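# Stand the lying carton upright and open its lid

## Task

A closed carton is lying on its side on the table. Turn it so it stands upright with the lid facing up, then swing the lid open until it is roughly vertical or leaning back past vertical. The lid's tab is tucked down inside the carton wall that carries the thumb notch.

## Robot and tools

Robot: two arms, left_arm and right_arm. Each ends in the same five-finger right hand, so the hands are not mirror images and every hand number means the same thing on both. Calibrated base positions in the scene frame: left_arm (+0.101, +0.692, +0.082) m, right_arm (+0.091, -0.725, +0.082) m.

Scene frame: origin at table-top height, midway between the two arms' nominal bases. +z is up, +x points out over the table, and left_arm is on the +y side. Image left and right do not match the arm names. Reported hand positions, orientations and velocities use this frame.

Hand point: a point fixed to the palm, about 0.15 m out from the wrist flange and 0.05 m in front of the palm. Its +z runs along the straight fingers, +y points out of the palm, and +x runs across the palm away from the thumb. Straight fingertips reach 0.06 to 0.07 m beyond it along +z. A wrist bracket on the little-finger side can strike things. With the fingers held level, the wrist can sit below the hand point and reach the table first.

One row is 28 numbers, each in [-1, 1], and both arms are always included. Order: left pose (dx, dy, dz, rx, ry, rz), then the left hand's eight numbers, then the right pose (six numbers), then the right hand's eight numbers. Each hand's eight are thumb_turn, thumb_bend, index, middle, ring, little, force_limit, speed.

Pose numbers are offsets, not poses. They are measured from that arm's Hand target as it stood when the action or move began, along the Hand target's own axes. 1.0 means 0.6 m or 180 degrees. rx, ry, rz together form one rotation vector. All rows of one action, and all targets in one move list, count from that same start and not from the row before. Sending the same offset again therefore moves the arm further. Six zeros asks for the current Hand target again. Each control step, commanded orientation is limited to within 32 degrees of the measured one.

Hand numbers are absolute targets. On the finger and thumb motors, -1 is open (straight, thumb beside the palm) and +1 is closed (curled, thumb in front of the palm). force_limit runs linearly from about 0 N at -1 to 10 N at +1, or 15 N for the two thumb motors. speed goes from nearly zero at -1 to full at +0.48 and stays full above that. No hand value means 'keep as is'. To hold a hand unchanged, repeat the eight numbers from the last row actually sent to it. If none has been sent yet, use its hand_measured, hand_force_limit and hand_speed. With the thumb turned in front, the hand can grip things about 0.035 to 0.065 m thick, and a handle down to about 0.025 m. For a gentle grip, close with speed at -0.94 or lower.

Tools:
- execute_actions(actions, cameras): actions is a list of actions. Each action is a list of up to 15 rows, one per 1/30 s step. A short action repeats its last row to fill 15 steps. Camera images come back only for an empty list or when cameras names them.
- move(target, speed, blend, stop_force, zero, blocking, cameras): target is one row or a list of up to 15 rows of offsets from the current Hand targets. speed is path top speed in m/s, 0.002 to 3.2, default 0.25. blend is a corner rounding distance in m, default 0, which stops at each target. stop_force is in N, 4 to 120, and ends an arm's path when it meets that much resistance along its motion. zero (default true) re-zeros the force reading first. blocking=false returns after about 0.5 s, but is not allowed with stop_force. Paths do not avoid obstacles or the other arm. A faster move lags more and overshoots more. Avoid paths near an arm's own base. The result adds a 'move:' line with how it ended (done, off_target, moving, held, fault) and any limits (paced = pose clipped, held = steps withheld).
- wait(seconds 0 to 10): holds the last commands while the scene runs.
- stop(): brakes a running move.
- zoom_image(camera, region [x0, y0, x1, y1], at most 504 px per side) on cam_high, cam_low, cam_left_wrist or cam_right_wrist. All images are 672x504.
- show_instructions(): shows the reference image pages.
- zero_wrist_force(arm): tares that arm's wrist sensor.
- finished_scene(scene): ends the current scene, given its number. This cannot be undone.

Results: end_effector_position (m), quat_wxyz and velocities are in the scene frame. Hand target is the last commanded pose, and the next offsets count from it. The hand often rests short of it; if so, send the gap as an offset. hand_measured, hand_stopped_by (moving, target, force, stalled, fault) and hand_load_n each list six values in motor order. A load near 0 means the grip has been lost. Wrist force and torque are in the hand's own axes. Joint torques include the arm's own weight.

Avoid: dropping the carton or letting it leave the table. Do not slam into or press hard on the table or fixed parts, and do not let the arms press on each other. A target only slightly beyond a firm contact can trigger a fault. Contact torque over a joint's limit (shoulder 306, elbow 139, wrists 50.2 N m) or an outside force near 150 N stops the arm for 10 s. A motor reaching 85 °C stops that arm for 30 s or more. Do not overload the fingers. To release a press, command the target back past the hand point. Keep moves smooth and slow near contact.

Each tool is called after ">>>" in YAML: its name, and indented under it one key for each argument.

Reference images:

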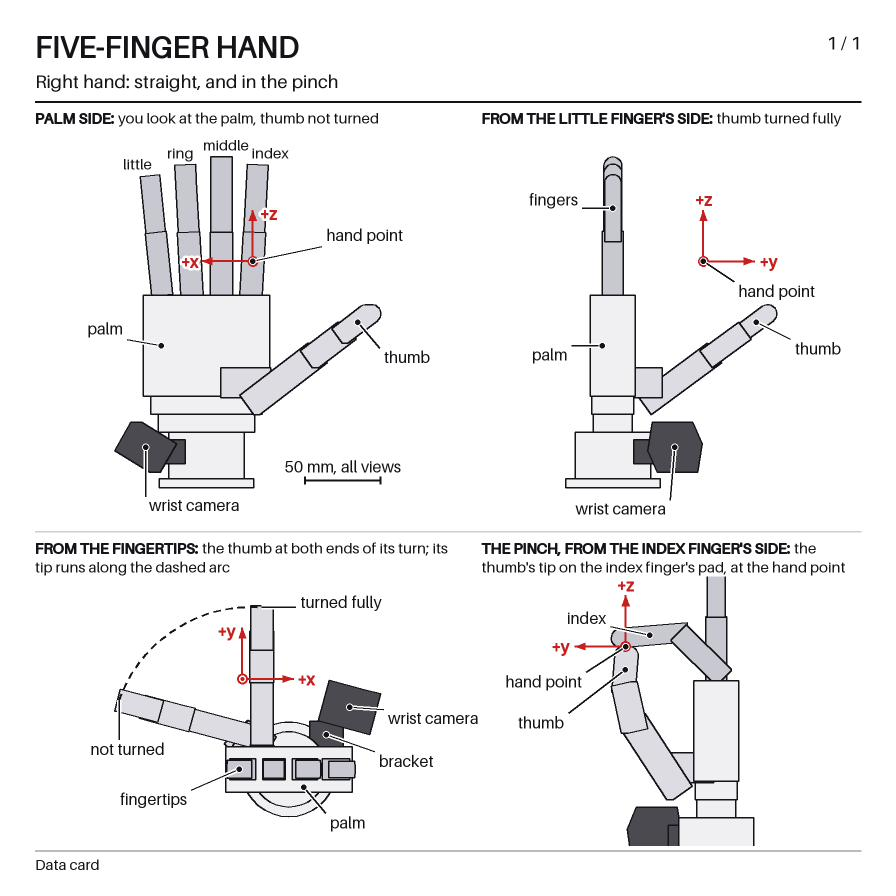

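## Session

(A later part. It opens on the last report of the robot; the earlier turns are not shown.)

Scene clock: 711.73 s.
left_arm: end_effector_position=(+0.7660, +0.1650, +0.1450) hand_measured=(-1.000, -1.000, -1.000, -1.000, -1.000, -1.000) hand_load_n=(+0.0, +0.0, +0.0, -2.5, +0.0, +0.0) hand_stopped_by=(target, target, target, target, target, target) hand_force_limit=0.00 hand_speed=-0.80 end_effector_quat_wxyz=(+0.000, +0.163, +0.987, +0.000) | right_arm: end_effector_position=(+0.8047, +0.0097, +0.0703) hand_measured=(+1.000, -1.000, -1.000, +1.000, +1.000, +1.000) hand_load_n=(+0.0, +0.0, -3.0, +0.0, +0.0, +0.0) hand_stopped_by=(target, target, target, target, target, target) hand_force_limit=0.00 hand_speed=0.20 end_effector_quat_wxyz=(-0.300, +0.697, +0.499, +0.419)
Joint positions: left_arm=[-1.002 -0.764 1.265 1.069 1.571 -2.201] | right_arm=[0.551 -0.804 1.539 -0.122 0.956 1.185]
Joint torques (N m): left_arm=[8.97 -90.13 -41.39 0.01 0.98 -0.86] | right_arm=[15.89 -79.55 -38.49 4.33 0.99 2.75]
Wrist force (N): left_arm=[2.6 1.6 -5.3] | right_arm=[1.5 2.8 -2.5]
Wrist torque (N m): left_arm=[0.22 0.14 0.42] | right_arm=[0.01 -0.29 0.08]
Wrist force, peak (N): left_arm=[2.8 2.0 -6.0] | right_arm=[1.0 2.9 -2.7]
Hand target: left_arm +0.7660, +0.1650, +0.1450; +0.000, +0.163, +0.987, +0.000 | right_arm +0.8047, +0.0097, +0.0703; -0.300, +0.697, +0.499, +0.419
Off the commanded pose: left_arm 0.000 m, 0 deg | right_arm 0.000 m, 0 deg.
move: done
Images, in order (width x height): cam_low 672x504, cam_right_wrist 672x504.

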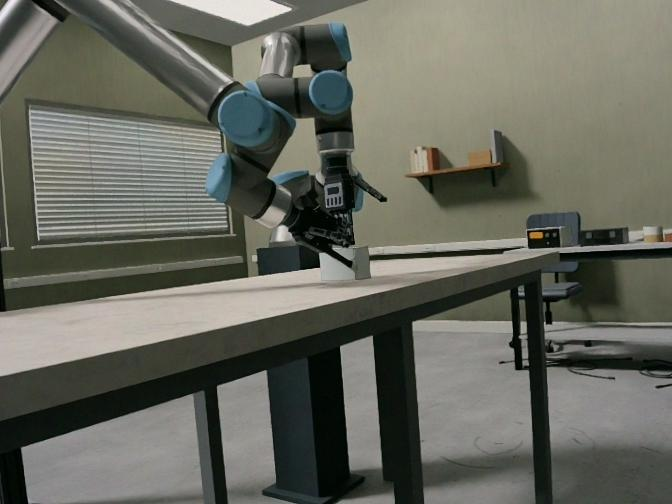

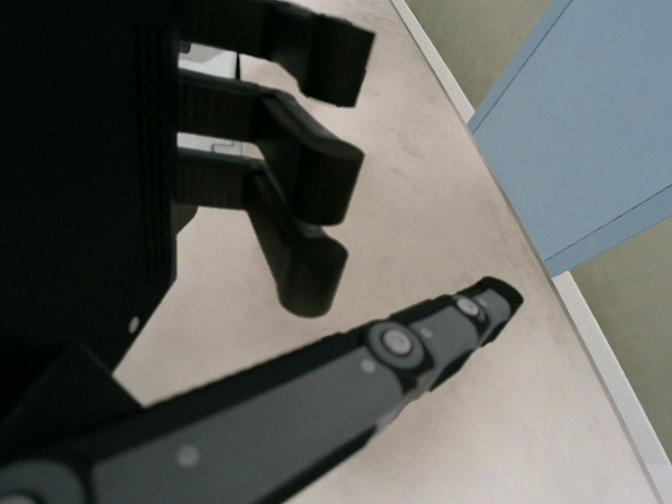

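>>> move:
  target:
    - [0.0316,-0.0108,-0.208,0.3056,0,0,1,-1,-0.5,-0.5,-1,-1,0,0.2,0.0763,0.0573,-0.317,0,0,0,1,-1,-1,-1,-1,-1,0,0.4]
  speed: 0.4
  cameras: ["cam_low","cam_right_wrist","cam_high"]

>>> zoom_image:
  camera: "cam_right_wrist"
  region: [200, 100, 400, 260]

Scene clock: 739.20 s.
left_arm: end_effector_position=(+0.7460, +0.1650, +0.2698) hand_measured=(+1.000, -1.000, -0.500, -0.500, -1.000, -1.000) hand_load_n=(+0.0, +0.0, +0.0, +0.0, +0.0, +0.0) hand_stopped_by=(target, target, target, target, target, target) hand_force_limit=0.00 hand_speed=0.20 end_effector_quat_wxyz=(-0.075, +0.145, +0.875, -0.456) | right_arm: end_effector_position=(+0.7900, -0.1399, +0.2001) hand_measured=(+1.000, -1.000, -1.000, -1.000, -1.000, -1.000) hand_load_n=(+0.5, +0.0, +0.0, +0.0, +0.0, +0.0) hand_stopped_by=(target, target, target, target, target, target) hand_force_limit=0.00 hand_speed=0.40 end_effector_quat_wxyz=(-0.300, +0.697, +0.499, +0.419)
Joint positions: left_arm=[-0.745 -1.003 1.459 0.633 2.438 -2.171] | right_arm=[0.373 -1.06 1.726 0.037 0.815 1.045]
Joint torques (N m): left_arm=[12.51 -81.65 -31.22 -1.44 3.36 -1.7] | right_arm=[-15.92 -89.91 -23.83 4.66 -3.79 -2.78]
Wrist force (N): left_arm=[1.2 0.6 -1.0] | right_arm=[1.4 0.8 -0.1]
Wrist torque (N m): left_arm=[0.03 -0.16 0.37] | right_arm=[0.03 -0.17 0.21]
Wrist force, peak (N): left_arm=[3.0 1.3 -6.1] | right_arm=[1.5 3.0 -2.4]
Hand target: left_arm +0.7460, +0.1650, +0.2698; -0.075, +0.145, +0.875, -0.456 | right_arm +0.7901, -0.1399, +0.2002; -0.300, +0.697, +0.499, +0.419
Off the commanded pose: left_arm 0.000 m, 0 deg | right_arm 0.000 m, 0 deg.
move: done
Images, in order (width x height): cam_high 672x504, cam_low 672x504, cam_right_wrist 672x504.

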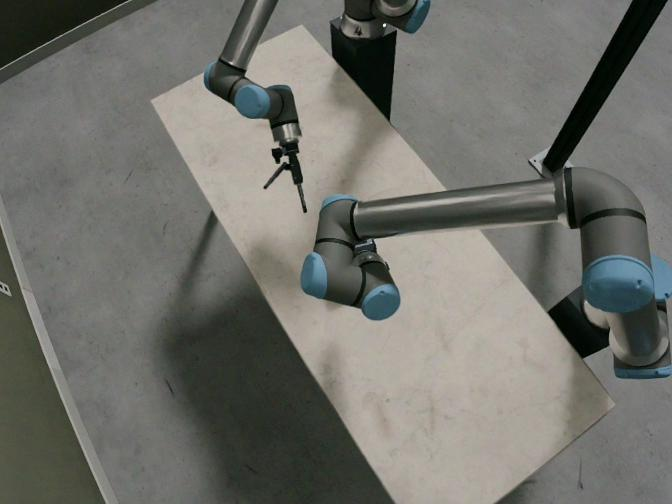

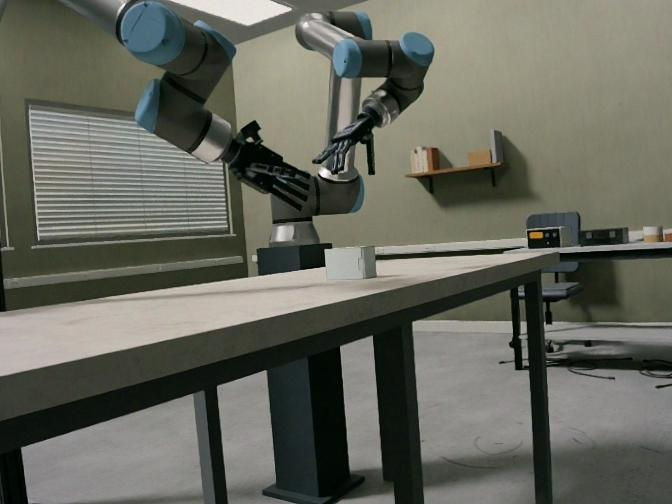

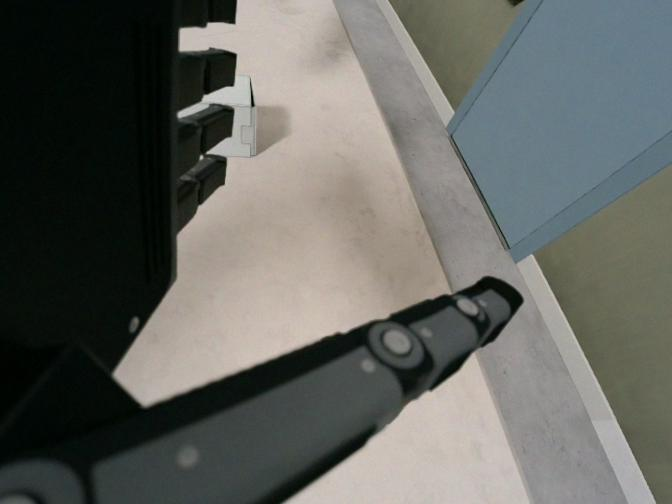

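Scaled by 2.520 from the camera's 672x504 image, which has a finer 960x720 frame.

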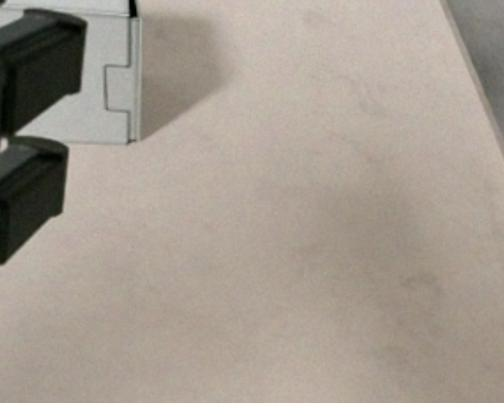

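>>> move:
  target:
    - [0,0,0,0,0,0,1,-1,-0.5,-0.5,-1,-1,0,0.2,-0.0253,-0.158,-0.0475,0,0,0,1,-1,-1,-1,-1,-1,0,0.4]
  speed: 0.4
  cameras: ["cam_right_wrist","cam_left_wrist"]

>>> zoom_image:
  camera: "cam_right_wrist"
  region: [220, 60, 420, 220]

Scene clock: 745.67 s.
left_arm: end_effector_position=(+0.7460, +0.1650, +0.2698) hand_measured=(+1.000, -1.000, -0.500, -0.500, -1.000, -1.000) hand_load_n=(+0.0, +0.0, +0.0, +0.0, +0.0, +0.0) hand_stopped_by=(target, target, target, target, target, target) hand_force_limit=0.00 hand_speed=0.20 end_effector_quat_wxyz=(-0.075, +0.145, +0.875, -0.456) | right_arm: end_effector_position=(+0.6900, -0.1399, +0.2001) hand_measured=(+1.000, -1.000, -1.000, -1.000, -1.000, -1.000) hand_load_n=(+0.5, +0.0, +0.0, +0.0, +0.0, +0.0) hand_stopped_by=(target, target, target, target, target, target) hand_force_limit=0.00 hand_speed=0.40 end_effector_quat_wxyz=(-0.300, +0.697, +0.499, +0.419)
Joint positions: left_arm=[-0.745 -1.003 1.459 0.633 2.438 -2.171] | right_arm=[0.432 -1.173 1.903 -0.061 0.861 1.095]
Joint torques (N m): left_arm=[12.19 -80.63 -30.45 -0.88 3.4 -1.53] | right_arm=[13.04 -77.89 -21.42 -1.67 1.57 2.65]
Wrist force (N): left_arm=[0.9 0.4 -1.0] | right_arm=[1.8 0.5 -0.2]
Wrist torque (N m): left_arm=[0.01 -0.11 0.35] | right_arm=[0.01 -0.22 0.13]
Wrist force, peak (N): left_arm=[1.3 0.7 -1.2] | right_arm=[2.1 1.8 0.2]
Hand target: left_arm +0.7460, +0.1650, +0.2698; -0.075, +0.145, +0.875, -0.456 | right_arm +0.6899, -0.1399, +0.2002; -0.300, +0.697, +0.499, +0.419
Off the commanded pose: left_arm 0.000 m, 0 deg | right_arm 0.000 m, 0 deg.
move: done
Images, in order (width x height): cam_left_wrist 672x504, cam_right_wrist 672x504.

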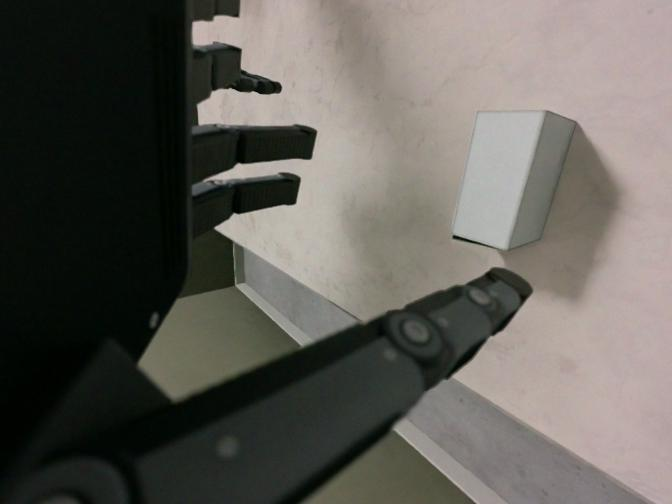

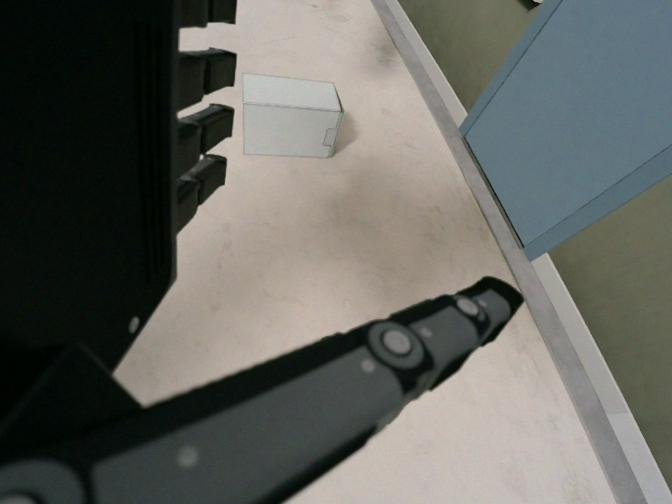

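Scaled by 2.520 from the camera's 672x504 image, which has a finer 960x720 frame.

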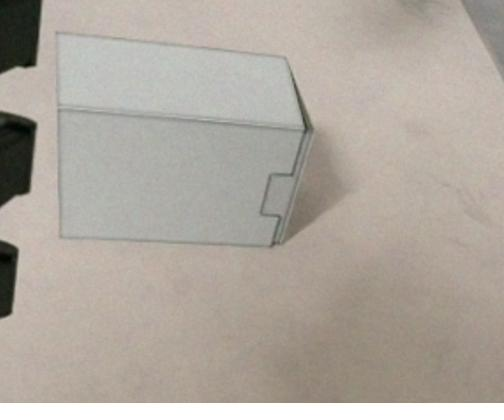

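>>> move:
  target:
    - [0.0072,0.1755,0.1847,0,-0.076,-0.0533,1,-1,-0.5,-0.5,-1,-1,0,0.2,0,0,0,0,0,0,1,-1,-1,-1,-1,-1,0,0.4]
    - [0.0072,0.2573,0.2420,0,-0.076,-0.0533,1,-1,-0.5,-0.5,-1,-1,0,0.2,0,0,0,0,0,0,1,-1,-1,-1,-1,-1,0,0.4]
  speed: [0.3,0.1]
  cameras: ["cam_right_wrist","cam_low","cam_high"]

>>> zoom_image:
  camera: "cam_right_wrist"
  region: [200, 0, 440, 200]

>>> zoom_image:
  camera: "cam_low"
  region: [290, 190, 420, 290]

Scene clock: 814.40 s.
left_arm: end_effector_position=(+0.7321, +0.1375, +0.0602) hand_measured=(+1.000, -1.000, -0.500, -0.500, -1.000, -1.000) hand_load_n=(+0.0, +0.0, +0.0, +0.0, +0.0, +0.0) hand_stopped_by=(target, target, target, target, target, target) hand_force_limit=0.00 hand_speed=0.20 end_effector_quat_wxyz=(-0.009, +0.016, +0.887, -0.462) | right_arm: end_effector_position=(+0.6899, -0.1399, +0.2002) hand_measured=(+1.000, -1.000, -1.000, -1.000, -1.000, -1.000) hand_load_n=(+0.5, +0.0, +0.0, +0.0, +0.0, +0.0) hand_stopped_by=(target, target, target, target, target, target) hand_force_limit=0.00 hand_speed=0.40 end_effector_quat_wxyz=(-0.300, +0.697, +0.499, +0.419)
Joint positions: left_arm=[-0.838 -0.922 1.708 0.008 2.208 -2.598] | right_arm=[0.432 -1.173 1.903 -0.061 0.861 1.095]
Joint torques (N m): left_arm=[-6.16 -60.42 -22.93 -2.7 -1.85 -1.48] | right_arm=[10.41 -76.94 -20.51 -1.82 1.38 2.08]
Wrist force (N): left_arm=[0.4 0.6 -0.8] | right_arm=[1.9 0.6 0.1]
Wrist torque (N m): left_arm=[0.14 0.03 0.42] | right_arm=[0.02 -0.25 0.14]
Wrist force, peak (N): left_arm=[1.3 2.3 0.1] | right_arm=[2.2 0.5 -0.2]
Hand target: left_arm +0.7321, +0.1375, +0.0601; -0.009, +0.016, +0.887, -0.462 | right_arm +0.6899, -0.1399, +0.2002; -0.300, +0.697, +0.499, +0.419
Off the commanded pose: left_arm 0.000 m, 0 deg | right_arm 0.000 m, 0 deg.
move: done
Images, in order (width x height): cam_high 672x504, cam_low 672x504, cam_right_wrist 672x504.

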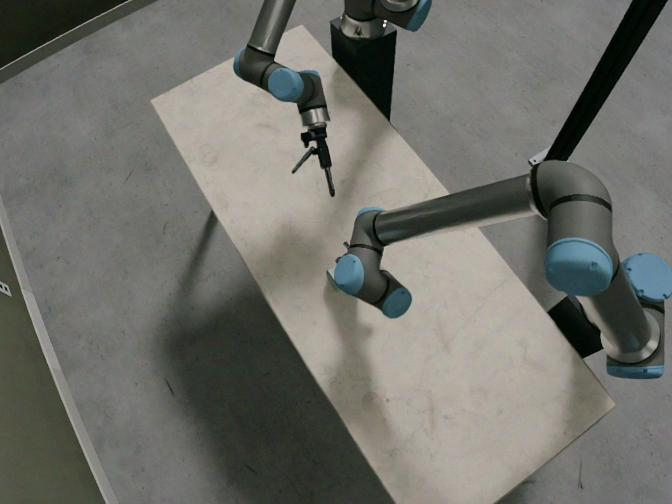

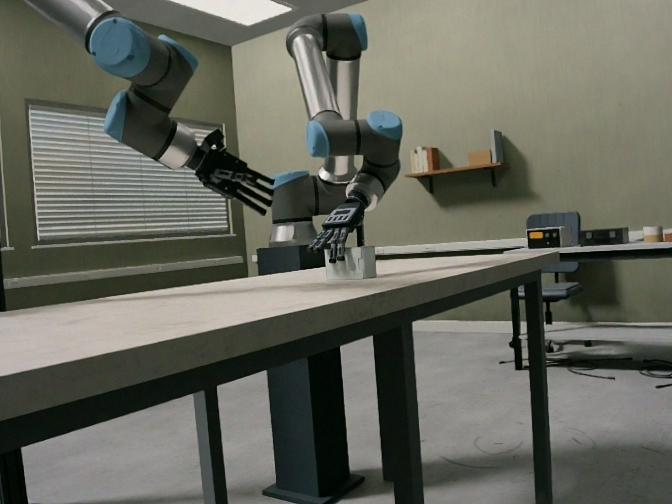

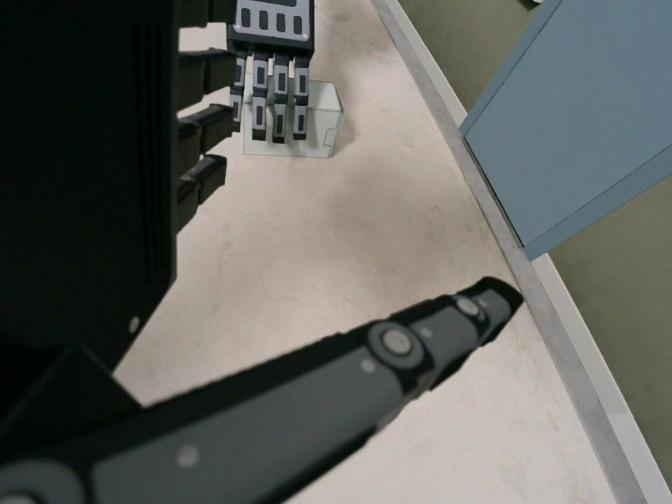

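Scaled by 2.100 from the camera's 672x504 image, which has a finer 960x720 frame.

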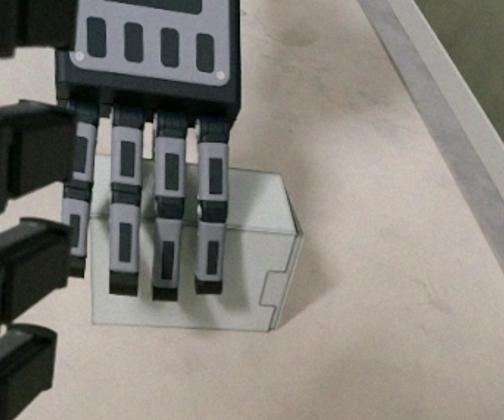

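Scaled by 3.877 from the camera's 672x504 image, which has a finer 960x720 frame.

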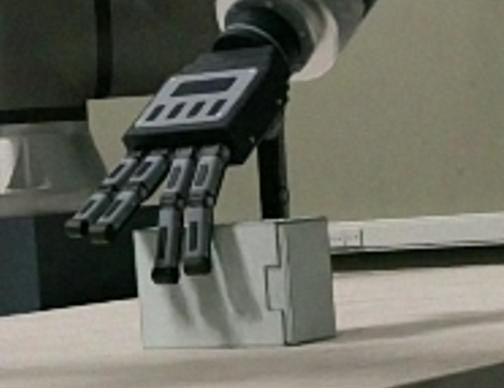

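>>> move:
  target:
    - [0,0,0,0,0,0,1,-0.6,-0.26,-0.26,-1,-1,-0.3,-0.3,0,0,0,0,0,0,1,-1,-1,-1,-1,-1,0,0.4]
    - [0,0,0,0,0,0,1,0.3,-0.25,-0.25,-1,-1,-0.3,-0.85,0,0,0,0,0,0,1,-1,-1,-1,-1,-1,0,0.4]
  cameras: ["cam_right_wrist","cam_low"]

>>> zoom_image:
  camera: "cam_right_wrist"
  region: [200, 0, 440, 200]

>>> zoom_image:
  camera: "cam_low"
  region: [290, 190, 420, 290]

Scene clock: 829.90 s.
left_arm: end_effector_position=(+0.7321, +0.1375, +0.0601) hand_measured=(+1.000, -0.570, -0.250, -0.250, -1.000, -1.000) hand_load_n=(+0.5, +6.0, +1.5, +4.0, -0.5, +0.0) hand_stopped_by=(target, force, target, force, target, target) hand_force_limit=-0.30 hand_speed=-0.85 end_effector_quat_wxyz=(-0.009, +0.016, +0.887, -0.462) | right_arm: end_effector_position=(+0.6899, -0.1399, +0.2002) hand_measured=(+1.000, -1.000, -1.000, -1.000, -1.000, -1.000) hand_load_n=(+0.0, +0.0, +0.0, +0.0, +0.0, +0.0) hand_stopped_by=(target, target, target, target, target, target) hand_force_limit=0.00 hand_speed=0.40 end_effector_quat_wxyz=(-0.300, +0.697, +0.499, +0.419)
Joint positions: left_arm=[-0.838 -0.922 1.708 0.008 2.208 -2.598] | right_arm=[0.432 -1.173 1.903 -0.061 0.861 1.095]
Joint torques (N m): left_arm=[-5.96 -60.88 -29.03 0.49 -0.33 -1.6] | right_arm=[11.05 -79.52 -20.92 -1.71 2.03 1.88]
Wrist force (N): left_arm=[0.6 0.3 -1.2] | right_arm=[1.5 0.7 -0.1]
Wrist torque (N m): left_arm=[0.16 0.00 0.43] | right_arm=[0.04 -0.19 0.12]
Wrist force, peak (N): left_arm=[0.4 0.0 -1.5] | right_arm=[2.0 1.1 -0.2]
Hand target: left_arm +0.7321, +0.1375, +0.0601; -0.009, +0.016, +0.887, -0.462 | right_arm +0.6899, -0.1399, +0.2002; -0.300, +0.697, +0.499, +0.419
Off the commanded pose: left_arm 0.000 m, 0 deg | right_arm 0.000 m, 0 deg.
move: done
Images, in order (width x height): cam_low 672x504, cam_right_wrist 672x504.

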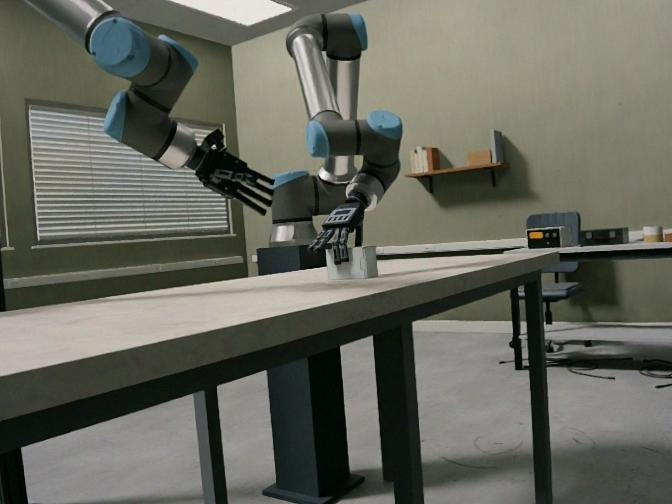

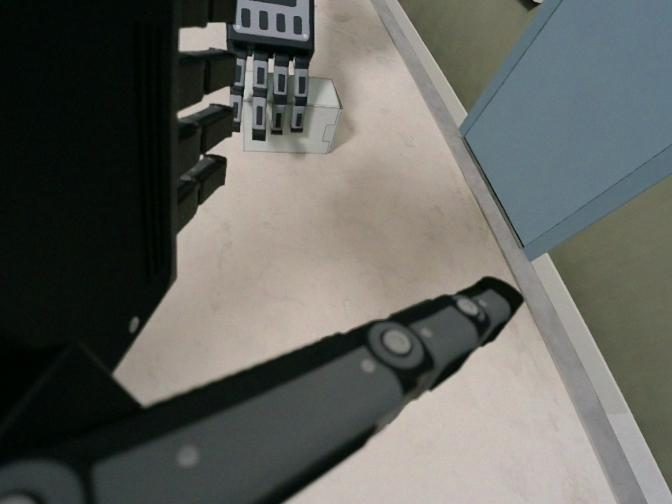

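Scaled by 2.100 from the camera's 672x504 image, which has a finer 960x720 frame.

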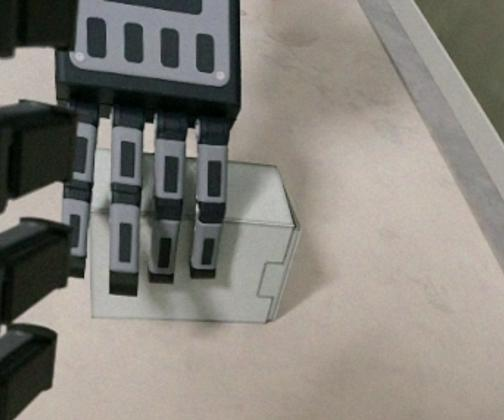

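Scaled by 3.877 from the camera's 672x504 image, which has a finer 960x720 frame.

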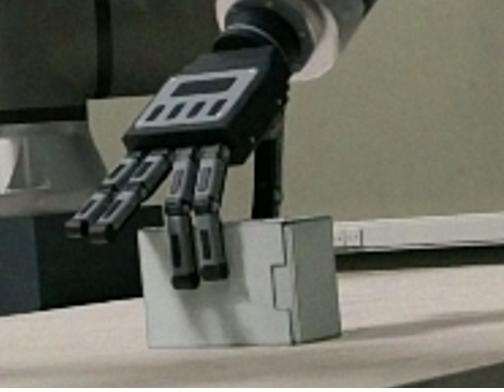

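>>> move:
  target:
    - [0,0,0,0,0,0,1,0.3,-0.25,-0.25,-1,-1,-0.3,-0.85,-0.0697,0.1865,0.3283,0.0902,0,-0.048,1,-1,-1,1,1,1,0,0.2]
    - [0,0,0,0,0,0,1,0.3,-0.25,-0.25,-1,-1,-0.3,-0.85,-0.031,0.1585,0.401,0.0902,0,-0.048,1,-1,-1,1,1,1,0,0.2]
  speed: [0.3,0.1]
  cameras: ["cam_right_wrist","cam_low","cam_high"]

>>> zoom_image:
  camera: "cam_low"
  region: [290, 200, 410, 290]

>>> zoom_image:
  camera: "cam_high"
  region: [280, 190, 400, 300]

Scene clock: 862.30 s.
left_arm: end_effector_position=(+0.7321, +0.1375, +0.0601) hand_measured=(+1.000, -0.570, -0.250, -0.250, -1.000, -1.000) hand_load_n=(+0.5, +5.5, +2.0, +4.0, +0.0, +0.0) hand_stopped_by=(target, force, target, force, target, target) hand_force_limit=-0.30 hand_speed=-0.85 end_effector_quat_wxyz=(-0.009, +0.016, +0.887, -0.462) | right_arm: end_effector_position=(+0.8456, +0.0221, +0.0706) hand_measured=(+1.000, -1.000, -1.000, +1.000, +1.000, +1.000) hand_load_n=(+0.5, +0.0, +0.0, +0.0, +0.0, +0.0) hand_stopped_by=(target, target, target, target, target, target) hand_force_limit=0.00 hand_speed=0.20 end_effector_quat_wxyz=(-0.363, +0.609, +0.604, +0.365)
Joint positions: left_arm=[-0.838 -0.922 1.708 0.008 2.208 -2.598] | right_arm=[0.469 -0.66 1.294 0.246 0.656 0.806]
Joint torques (N m): left_arm=[-7.18 -65.71 -36.12 3.52 1.76 -1.64] | right_arm=[9.55 -85.17 -41.11 -0.81 1.23 3.14]
Wrist force (N): left_arm=[0.6 -0.1 -1.1] | right_arm=[1.1 0.8 -0.3]
Wrist torque (N m): left_arm=[0.09 0.00 0.41] | right_arm=[0.08 -0.10 0.08]
Wrist force, peak (N): left_arm=[0.8 0.2 -1.6] | right_arm=[2.3 -0.4 -1.5]
Hand target: left_arm +0.7321, +0.1375, +0.0601; -0.009, +0.016, +0.887, -0.462 | right_arm +0.8456, +0.0222, +0.0706; -0.363, +0.609, +0.604, +0.365
Off the commanded pose: left_arm 0.000 m, 0 deg | right_arm 0.000 m, 0 deg.
move: done
Images, in order (width x height): cam_high 672x504, cam_low 672x504, cam_right_wrist 672x504.

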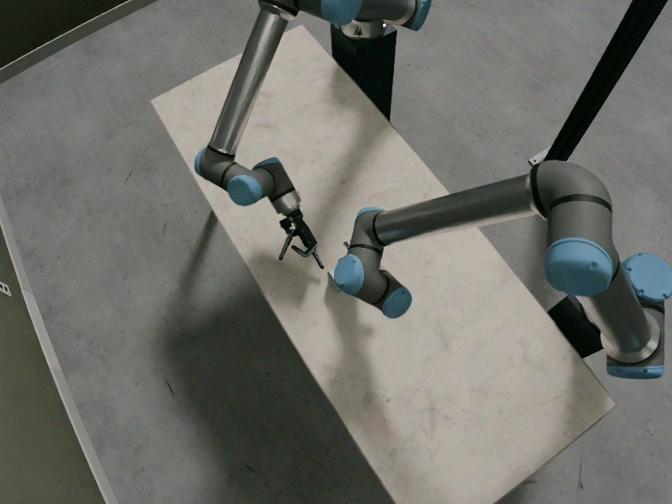

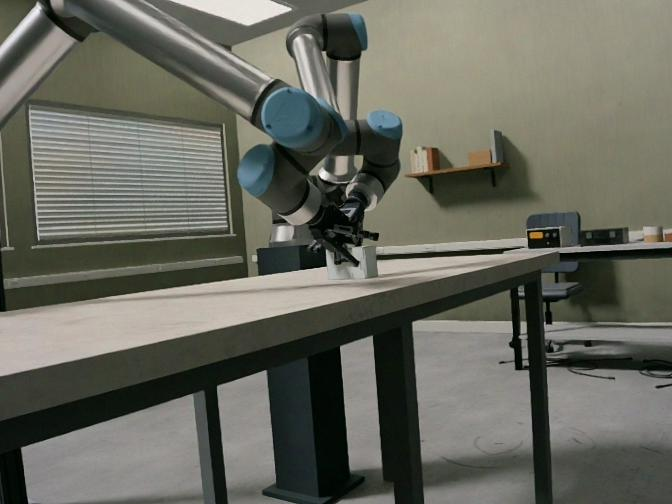

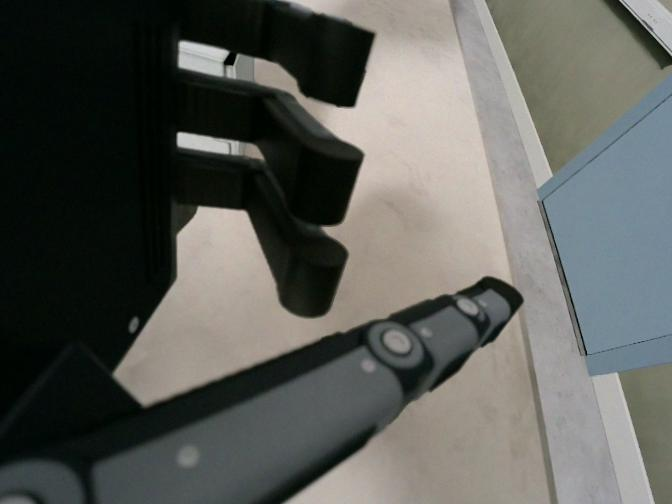

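Scaled by 4.200 from the camera's 672x504 image, which has a finer 960x720 frame.

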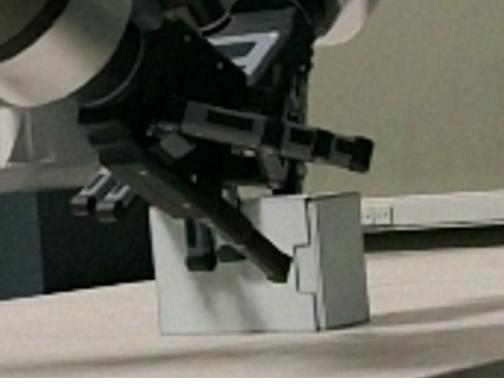

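Scaled by 4.200 from the camera's 672x504 image, which has a finer 960x720 frame.

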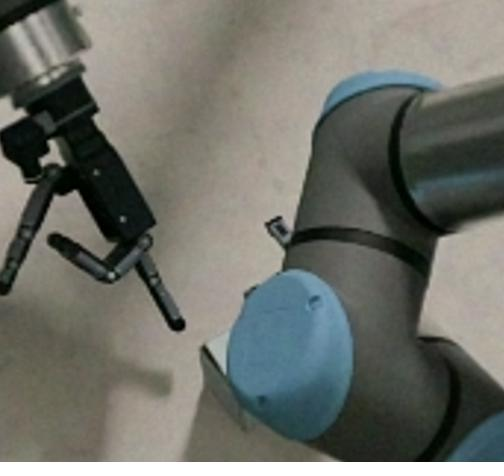

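>>> move:
  target:
    - [0,0,0,0,0,0,1,0.3,-0.25,-0.25,-1,-1,-0.3,-0.85,0.0094,0,0.0177,0,0,0,1,-1,-1,1,1,1,0,0.2]
  speed: 0.05
  stop_force: 4
  cameras: ["cam_low","cam_high"]

>>> zoom_image:
  camera: "cam_low"
  region: [320, 230, 390, 290]

>>> zoom_image:
  camera: "cam_high"
  region: [300, 230, 370, 290]

Scene clock: 893.67 s.
left_arm: end_effector_position=(+0.7321, +0.1375, +0.0601) hand_measured=(+1.000, -0.570, -0.250, -0.250, -1.000, -1.000) hand_load_n=(+0.5, +6.0, +2.0, +4.0, +0.0, +0.0) hand_stopped_by=(target, force, target, force, target, target) hand_force_limit=-0.30 hand_speed=-0.85 end_effector_quat_wxyz=(-0.009, +0.016, +0.887, -0.462) | right_arm: end_effector_position=(+0.8457, +0.0342, +0.0706) hand_measured=(+1.000, -1.000, -1.000, +1.000, +1.000, +1.000) hand_load_n=(+0.0, +0.0, +0.0, +0.0, +0.0, +0.0) hand_stopped_by=(target, target, target, target, target, target) hand_force_limit=0.00 hand_speed=0.20 end_effector_quat_wxyz=(-0.363, +0.609, +0.604, +0.365)
Joint positions: left_arm=[-0.838 -0.922 1.708 0.008 2.208 -2.598] | right_arm=[0.482 -0.652 1.275 0.244 0.664 0.822]
Joint torques (N m): left_arm=[-4.52 -69.35 -36.23 3.65 1.89 -1.32] | right_arm=[11.33 -92.32 -40.83 -0.92 1.21 2.19]
Wrist force (N): left_arm=[0.6 -0.2 -1.1] | right_arm=[0.8 0.4 0.1]
Wrist torque (N m): left_arm=[0.09 0.00 0.42] | right_arm=[-0.01 -0.05 0.06]
Wrist force, peak (N): left_arm=[0.5 0.2 -1.7] | right_arm=[1.4 0.5 -0.5]
Hand target: left_arm +0.7321, +0.1375, +0.0601; -0.009, +0.016, +0.887, -0.462 | right_arm +0.8457, +0.0342, +0.0706; -0.363, +0.609, +0.604, +0.365
Off the commanded pose: left_arm 0.000 m, 0 deg | right_arm 0.000 m, 0 deg.
move: done
Images, in order (width x height): cam_high 672x504, cam_low 672x504.

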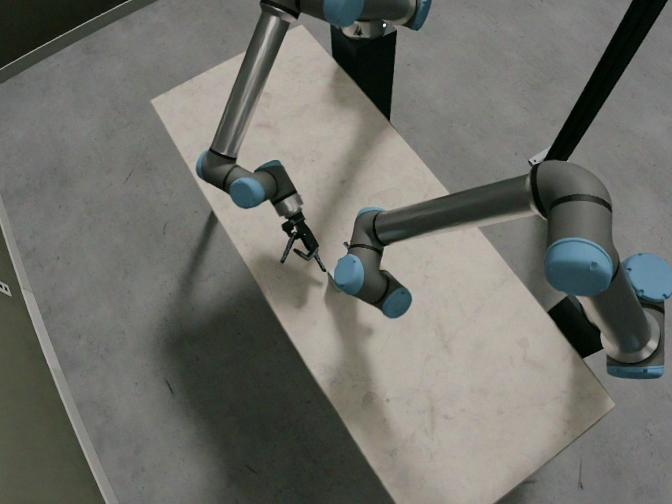

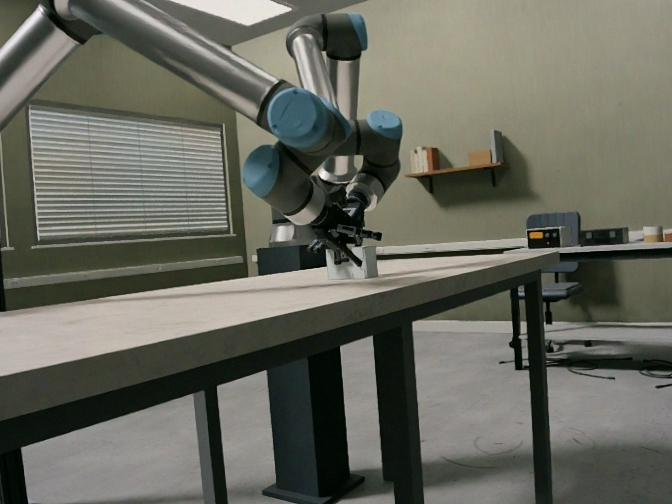

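Scaled by 7.200 from the camera's 672x504 image, which has a finer 960x720 frame.

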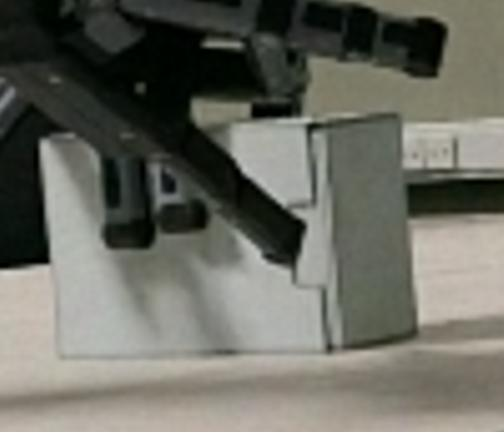

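Scaled by 7.200 from the camera's 672x504 image, which has a finer 960x720 frame.

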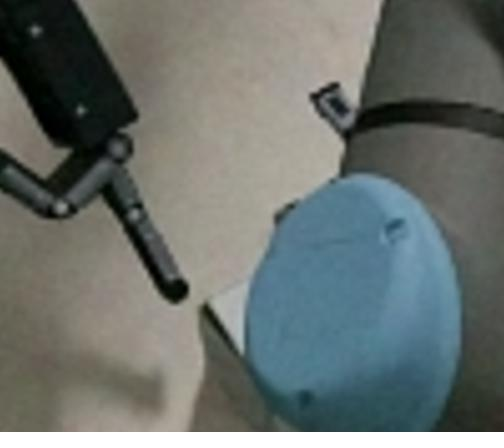

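>>> move:
  target:
    - [0,0,0,0,0,0,1,0.3,-0.25,-0.25,-1,-1,-0.3,-0.85,0.0031,-0.0067,0.0059,0,0,0,1,-1,-1,1,1,1,0,0.2]
    - [0,0,0,0,0,0,1,0.3,-0.25,-0.25,-1,-1,-0.3,-0.85,0.0118,-0.0067,0.0221,0,0,0,1,-1,-1,1,1,1,0,0.2]
  speed: 0.03
  stop_force: 4
  cameras: ["cam_low","cam_high"]

>>> zoom_image:
  camera: "cam_low"
  region: [320, 230, 390, 290]

>>> zoom_image:
  camera: "cam_high"
  region: [300, 230, 370, 290]

Scene clock: 909.60 s.
left_arm: end_effector_position=(+0.7321, +0.1375, +0.0601) hand_measured=(+1.000, -0.570, -0.250, -0.250, -1.000, -1.000) hand_load_n=(+0.5, +6.0, +2.0, +4.0, -0.5, +0.0) hand_stopped_by=(target, force, target, force, target, target) hand_force_limit=-0.30 hand_speed=-0.85 end_effector_quat_wxyz=(-0.009, +0.016, +0.887, -0.462) | right_arm: end_effector_position=(+0.8418, +0.0493, +0.0706) hand_measured=(+1.000, -1.000, -1.000, +1.000, +1.000, +1.000) hand_load_n=(+0.0, +0.0, +0.0, +0.0, +0.0, +0.0) hand_stopped_by=(target, target, target, target, target, target) hand_force_limit=0.00 hand_speed=0.20 end_effector_quat_wxyz=(-0.363, +0.609, +0.604, +0.365)
Joint positions: left_arm=[-0.838 -0.922 1.708 0.008 2.208 -2.598] | right_arm=[0.499 -0.646 1.261 0.236 0.675 0.844]
Joint torques (N m): left_arm=[-3.97 -71.84 -35.97 3.59 1.96 -1.38] | right_arm=[9.93 -90.87 -41.14 0.4 1.47 2.19]
Wrist force (N): left_arm=[0.3 0.0 -1.3] | right_arm=[1.4 0.5 -0.4]
Wrist torque (N m): left_arm=[0.12 0.05 0.40] | right_arm=[0.05 -0.13 0.11]
Wrist force, peak (N): left_arm=[0.5 0.2 -1.7] | right_arm=[1.6 0.6 -0.1]
Hand target: left_arm +0.7321, +0.1375, +0.0601; -0.009, +0.016, +0.887, -0.462 | right_arm +0.8418, +0.0493, +0.0706; -0.363, +0.609, +0.604, +0.365
Off the commanded pose: left_arm 0.000 m, 0 deg | right_arm 0.000 m, 0 deg.
move: done
Images, in order (width x height): cam_high 672x504, cam_low 672x504.

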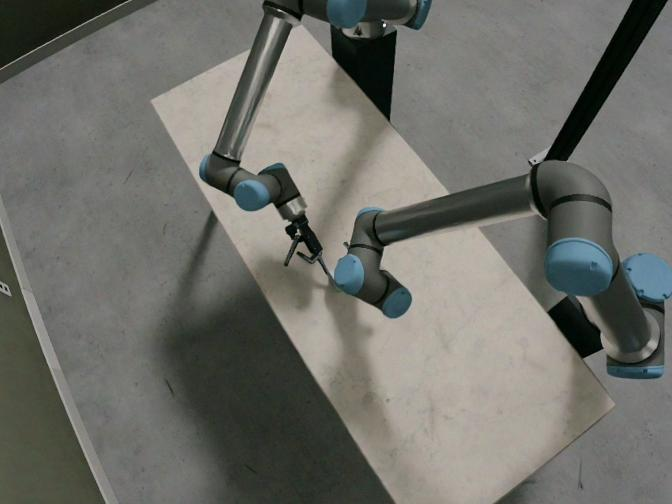

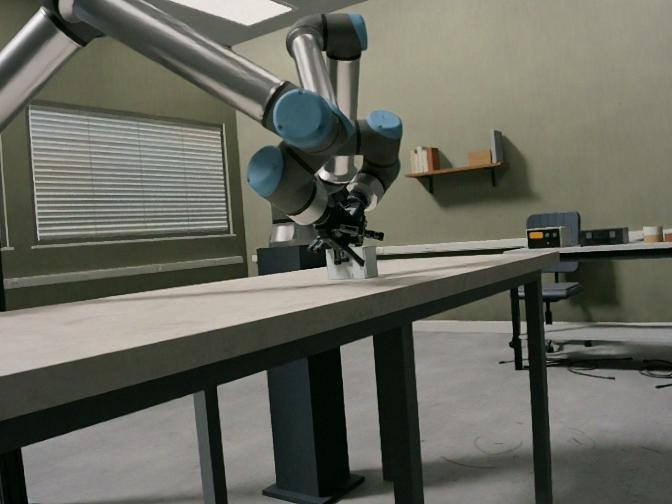

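Scaled by 7.200 from the camera's 672x504 image, which has a finer 960x720 frame.

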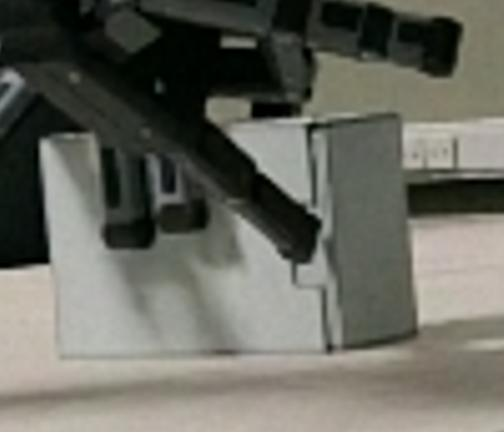

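Scaled by 7.200 from the camera's 672x504 image, which has a finer 960x720 frame.

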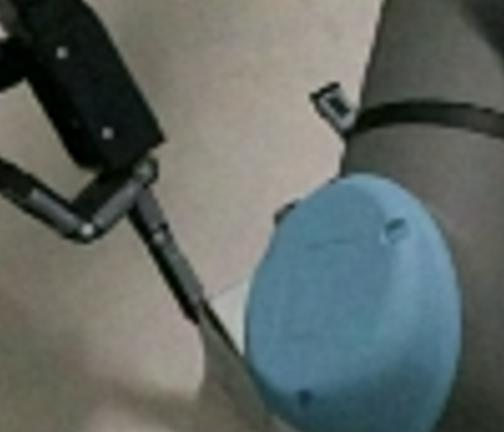

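>>> move:
  target:
    - [0,0,0,0,0,0,1,0.3,-0.25,-0.25,-1,-1,-0.3,-0.85,0.0094,0,0.0177,0,0,0,1,-1,-1,1,1,1,0,0.2]
  speed: 0.03
  stop_force: 4
  cameras: ["cam_low","cam_high"]

>>> zoom_image:
  camera: "cam_low"
  region: [320, 230, 390, 290]

>>> zoom_image:
  camera: "cam_high"
  region: [300, 230, 370, 290]

Scene clock: 921.83 s.
left_arm: end_effector_position=(+0.7321, +0.1375, +0.0601) hand_measured=(+1.000, -0.570, -0.250, -0.250, -1.000, -1.000) hand_load_n=(-2.0, +10.5, +0.0, +7.0, +0.0, +0.0) hand_stopped_by=(target, force, target, force, target, target) hand_force_limit=-0.30 hand_speed=-0.85 end_effector_quat_wxyz=(-0.009, +0.016, +0.887, -0.462) | right_arm: end_effector_position=(+0.8418, +0.0571, +0.0706) hand_measured=(+1.000, -1.000, -1.000, +1.000, +1.000, +1.000) hand_load_n=(+0.0, +0.0, -0.5, +0.0, +0.0, +0.0) hand_stopped_by=(target, target, target, target, target, target) hand_force_limit=0.00 hand_speed=0.20 end_effector_quat_wxyz=(-0.363, +0.609, +0.604, +0.365)
Joint positions: left_arm=[-0.838 -0.922 1.708 0.008 2.208 -2.598] | right_arm=[0.507 -0.64 1.248 0.236 0.681 0.853]
Joint torques (N m): left_arm=[-3.07 -73.73 -36.07 1.11 2.1 -1] | right_arm=[-12.66 -115.82 -24.87 2.99 -4.49 -2.63]
Wrist force (N): left_arm=[0.7 1.9 -4.0] | right_arm=[-0.1 0.2 -2.2]
Wrist torque (N m): left_arm=[0.12 -0.11 0.35] | right_arm=[0.08 -0.18 0.15]
Wrist force, peak (N): left_arm=[1.3 2.9 -5.2] | right_arm=[-0.4 0.0 -4.5]
Hand target: left_arm +0.7321, +0.1375, +0.0601; -0.009, +0.016, +0.887, -0.462 | right_arm +0.8418, +0.0571, +0.0706; -0.363, +0.609, +0.604, +0.365 (not the last commanded pose)
Off the commanded pose: left_arm 0.000 m, 0 deg | right_arm 0.004 m, 0 deg.
move: contact (right_arm)
Images, in order (width x height): cam_high 672x504, cam_low 672x504.

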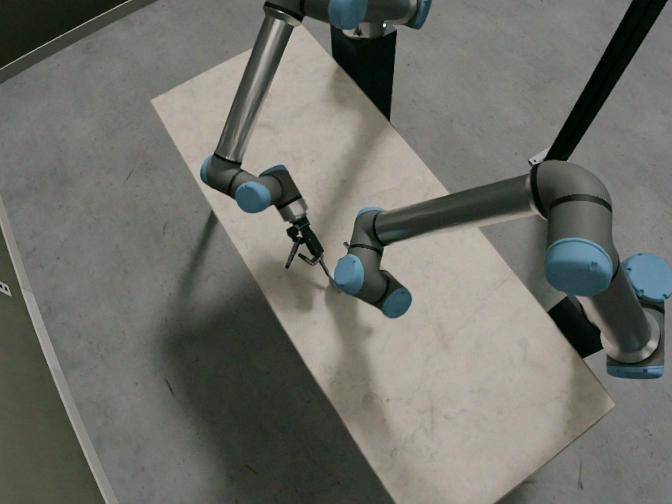

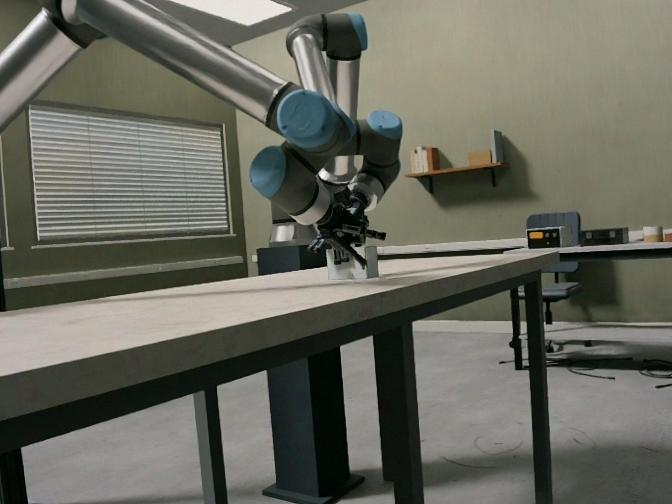

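Scaled by 7.200 from the camera's 672x504 image, which has a finer 960x720 frame.

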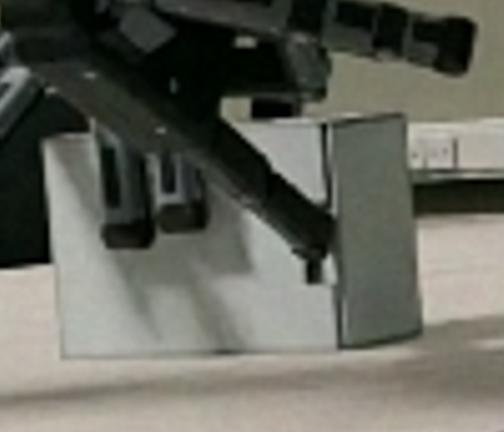

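Scaled by 7.200 from the camera's 672x504 image, which has a finer 960x720 frame.

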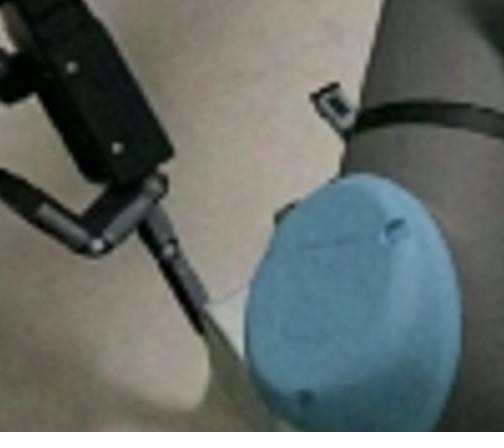

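>>> move:
  target:
    - [0,0,0,0,0,0,1,0.3,-0.25,-0.25,-1,-1,-0.3,-0.85,0.0063,0.005,0.0118,0,0,0,1,-1,-1,1,1,1,0,0.2]
    - [0,0,0,0,0,0,1,0.3,-0.25,-0.25,-1,-1,-0.3,-0.85,0.0086,0.0267,0.0162,0,0,0,1,-1,-1,1,1,1,0,0.2]
    - [0,0,0,0,0,0,1,0.3,-0.25,-0.25,-1,-1,-0.3,-0.85,0.018,0.055,0.0338,0,0,0,1,-1,-1,1,1,1,0,0.2]
  speed: 0.04
  stop_force: 10
  cameras: ["cam_low","cam_high"]

>>> zoom_image:
  camera: "cam_low"
  region: [320, 230, 390, 290]

>>> zoom_image:
  camera: "cam_high"
  region: [300, 230, 370, 290]

Scene clock: 971.00 s.
left_arm: end_effector_position=(+0.7321, +0.1375, +0.0601) hand_measured=(+1.000, -0.572, -0.250, -0.252, -1.000, -1.000) hand_load_n=(+4.0, +11.0, +0.0, +10.5, +0.0, -0.5) hand_stopped_by=(target, force, target, force, target, target) hand_force_limit=-0.30 hand_speed=-0.85 end_effector_quat_wxyz=(-0.009, +0.016, +0.887, -0.462) | right_arm: end_effector_position=(+0.8750, +0.0799, +0.0706) hand_measured=(+1.000, -1.000, -1.000, +1.000, +1.000, +1.000) hand_load_n=(+0.0, +0.0, +0.0, +0.0, +0.0, +0.0) hand_stopped_by=(target, target, target, target, target, target) hand_force_limit=0.00 hand_speed=0.20 end_effector_quat_wxyz=(-0.363, +0.609, +0.604, +0.365)
Joint positions: left_arm=[-0.838 -0.922 1.708 0.008 2.208 -2.598] | right_arm=[0.512 -0.581 1.125 0.295 0.684 0.859]
Joint torques (N m): left_arm=[-3.17 -74.46 -36.19 -1.71 2.08 0.36] | right_arm=[11.11 -96.45 -43.26 5.65 1.38 -0.91]
Wrist force (N): left_arm=[0.9 0.4 -0.7] | right_arm=[0.9 0.6 0.0]
Wrist torque (N m): left_arm=[0.10 -0.06 0.44] | right_arm=[0.02 -0.10 0.10]
Wrist force, peak (N): left_arm=[1.9 2.0 -9.0] | right_arm=[-1.7 1.5 -7.4]
Hand target: left_arm +0.7321, +0.1375, +0.0601; -0.009, +0.016, +0.887, -0.462 | right_arm +0.8750, +0.0799, +0.0706; -0.363, +0.609, +0.604, +0.365
Off the commanded pose: left_arm 0.000 m, 0 deg | right_arm 0.000 m, 0 deg.
move: done
Images, in order (width x height): cam_high 672x504, cam_low 672x504.

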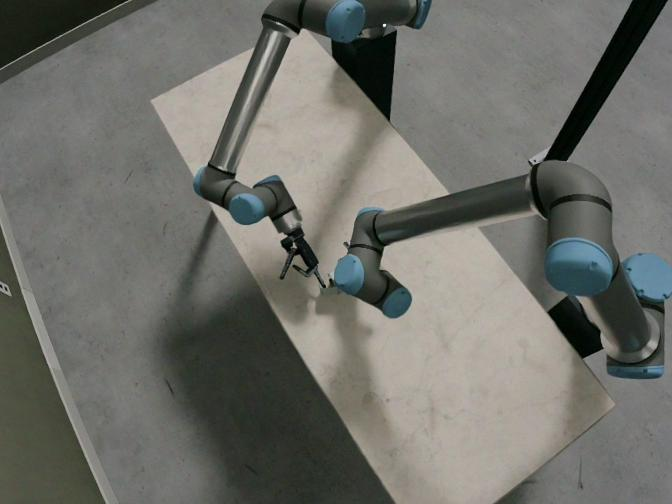

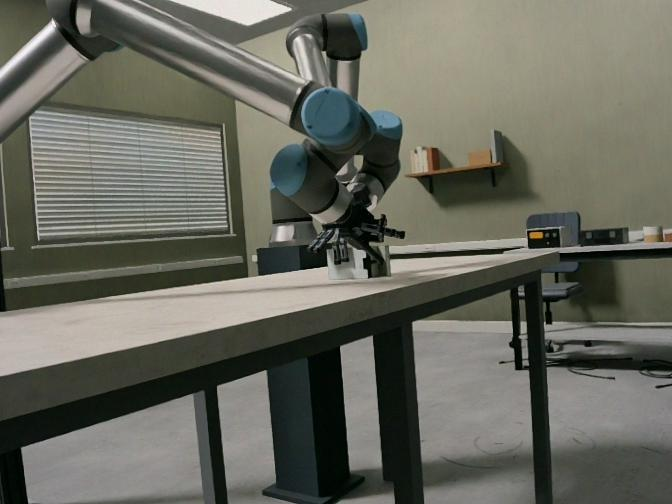

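Scaled by 7.200 from the camera's 672x504 image, which has a finer 960x720 frame.

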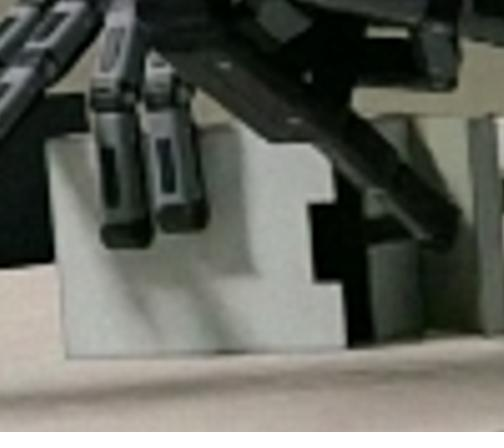

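Scaled by 7.200 from the camera's 672x504 image, which has a finer 960x720 frame.

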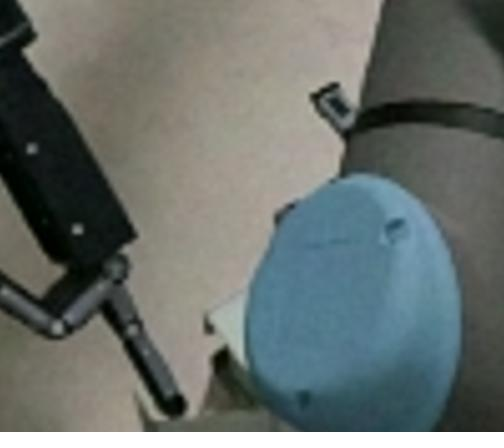

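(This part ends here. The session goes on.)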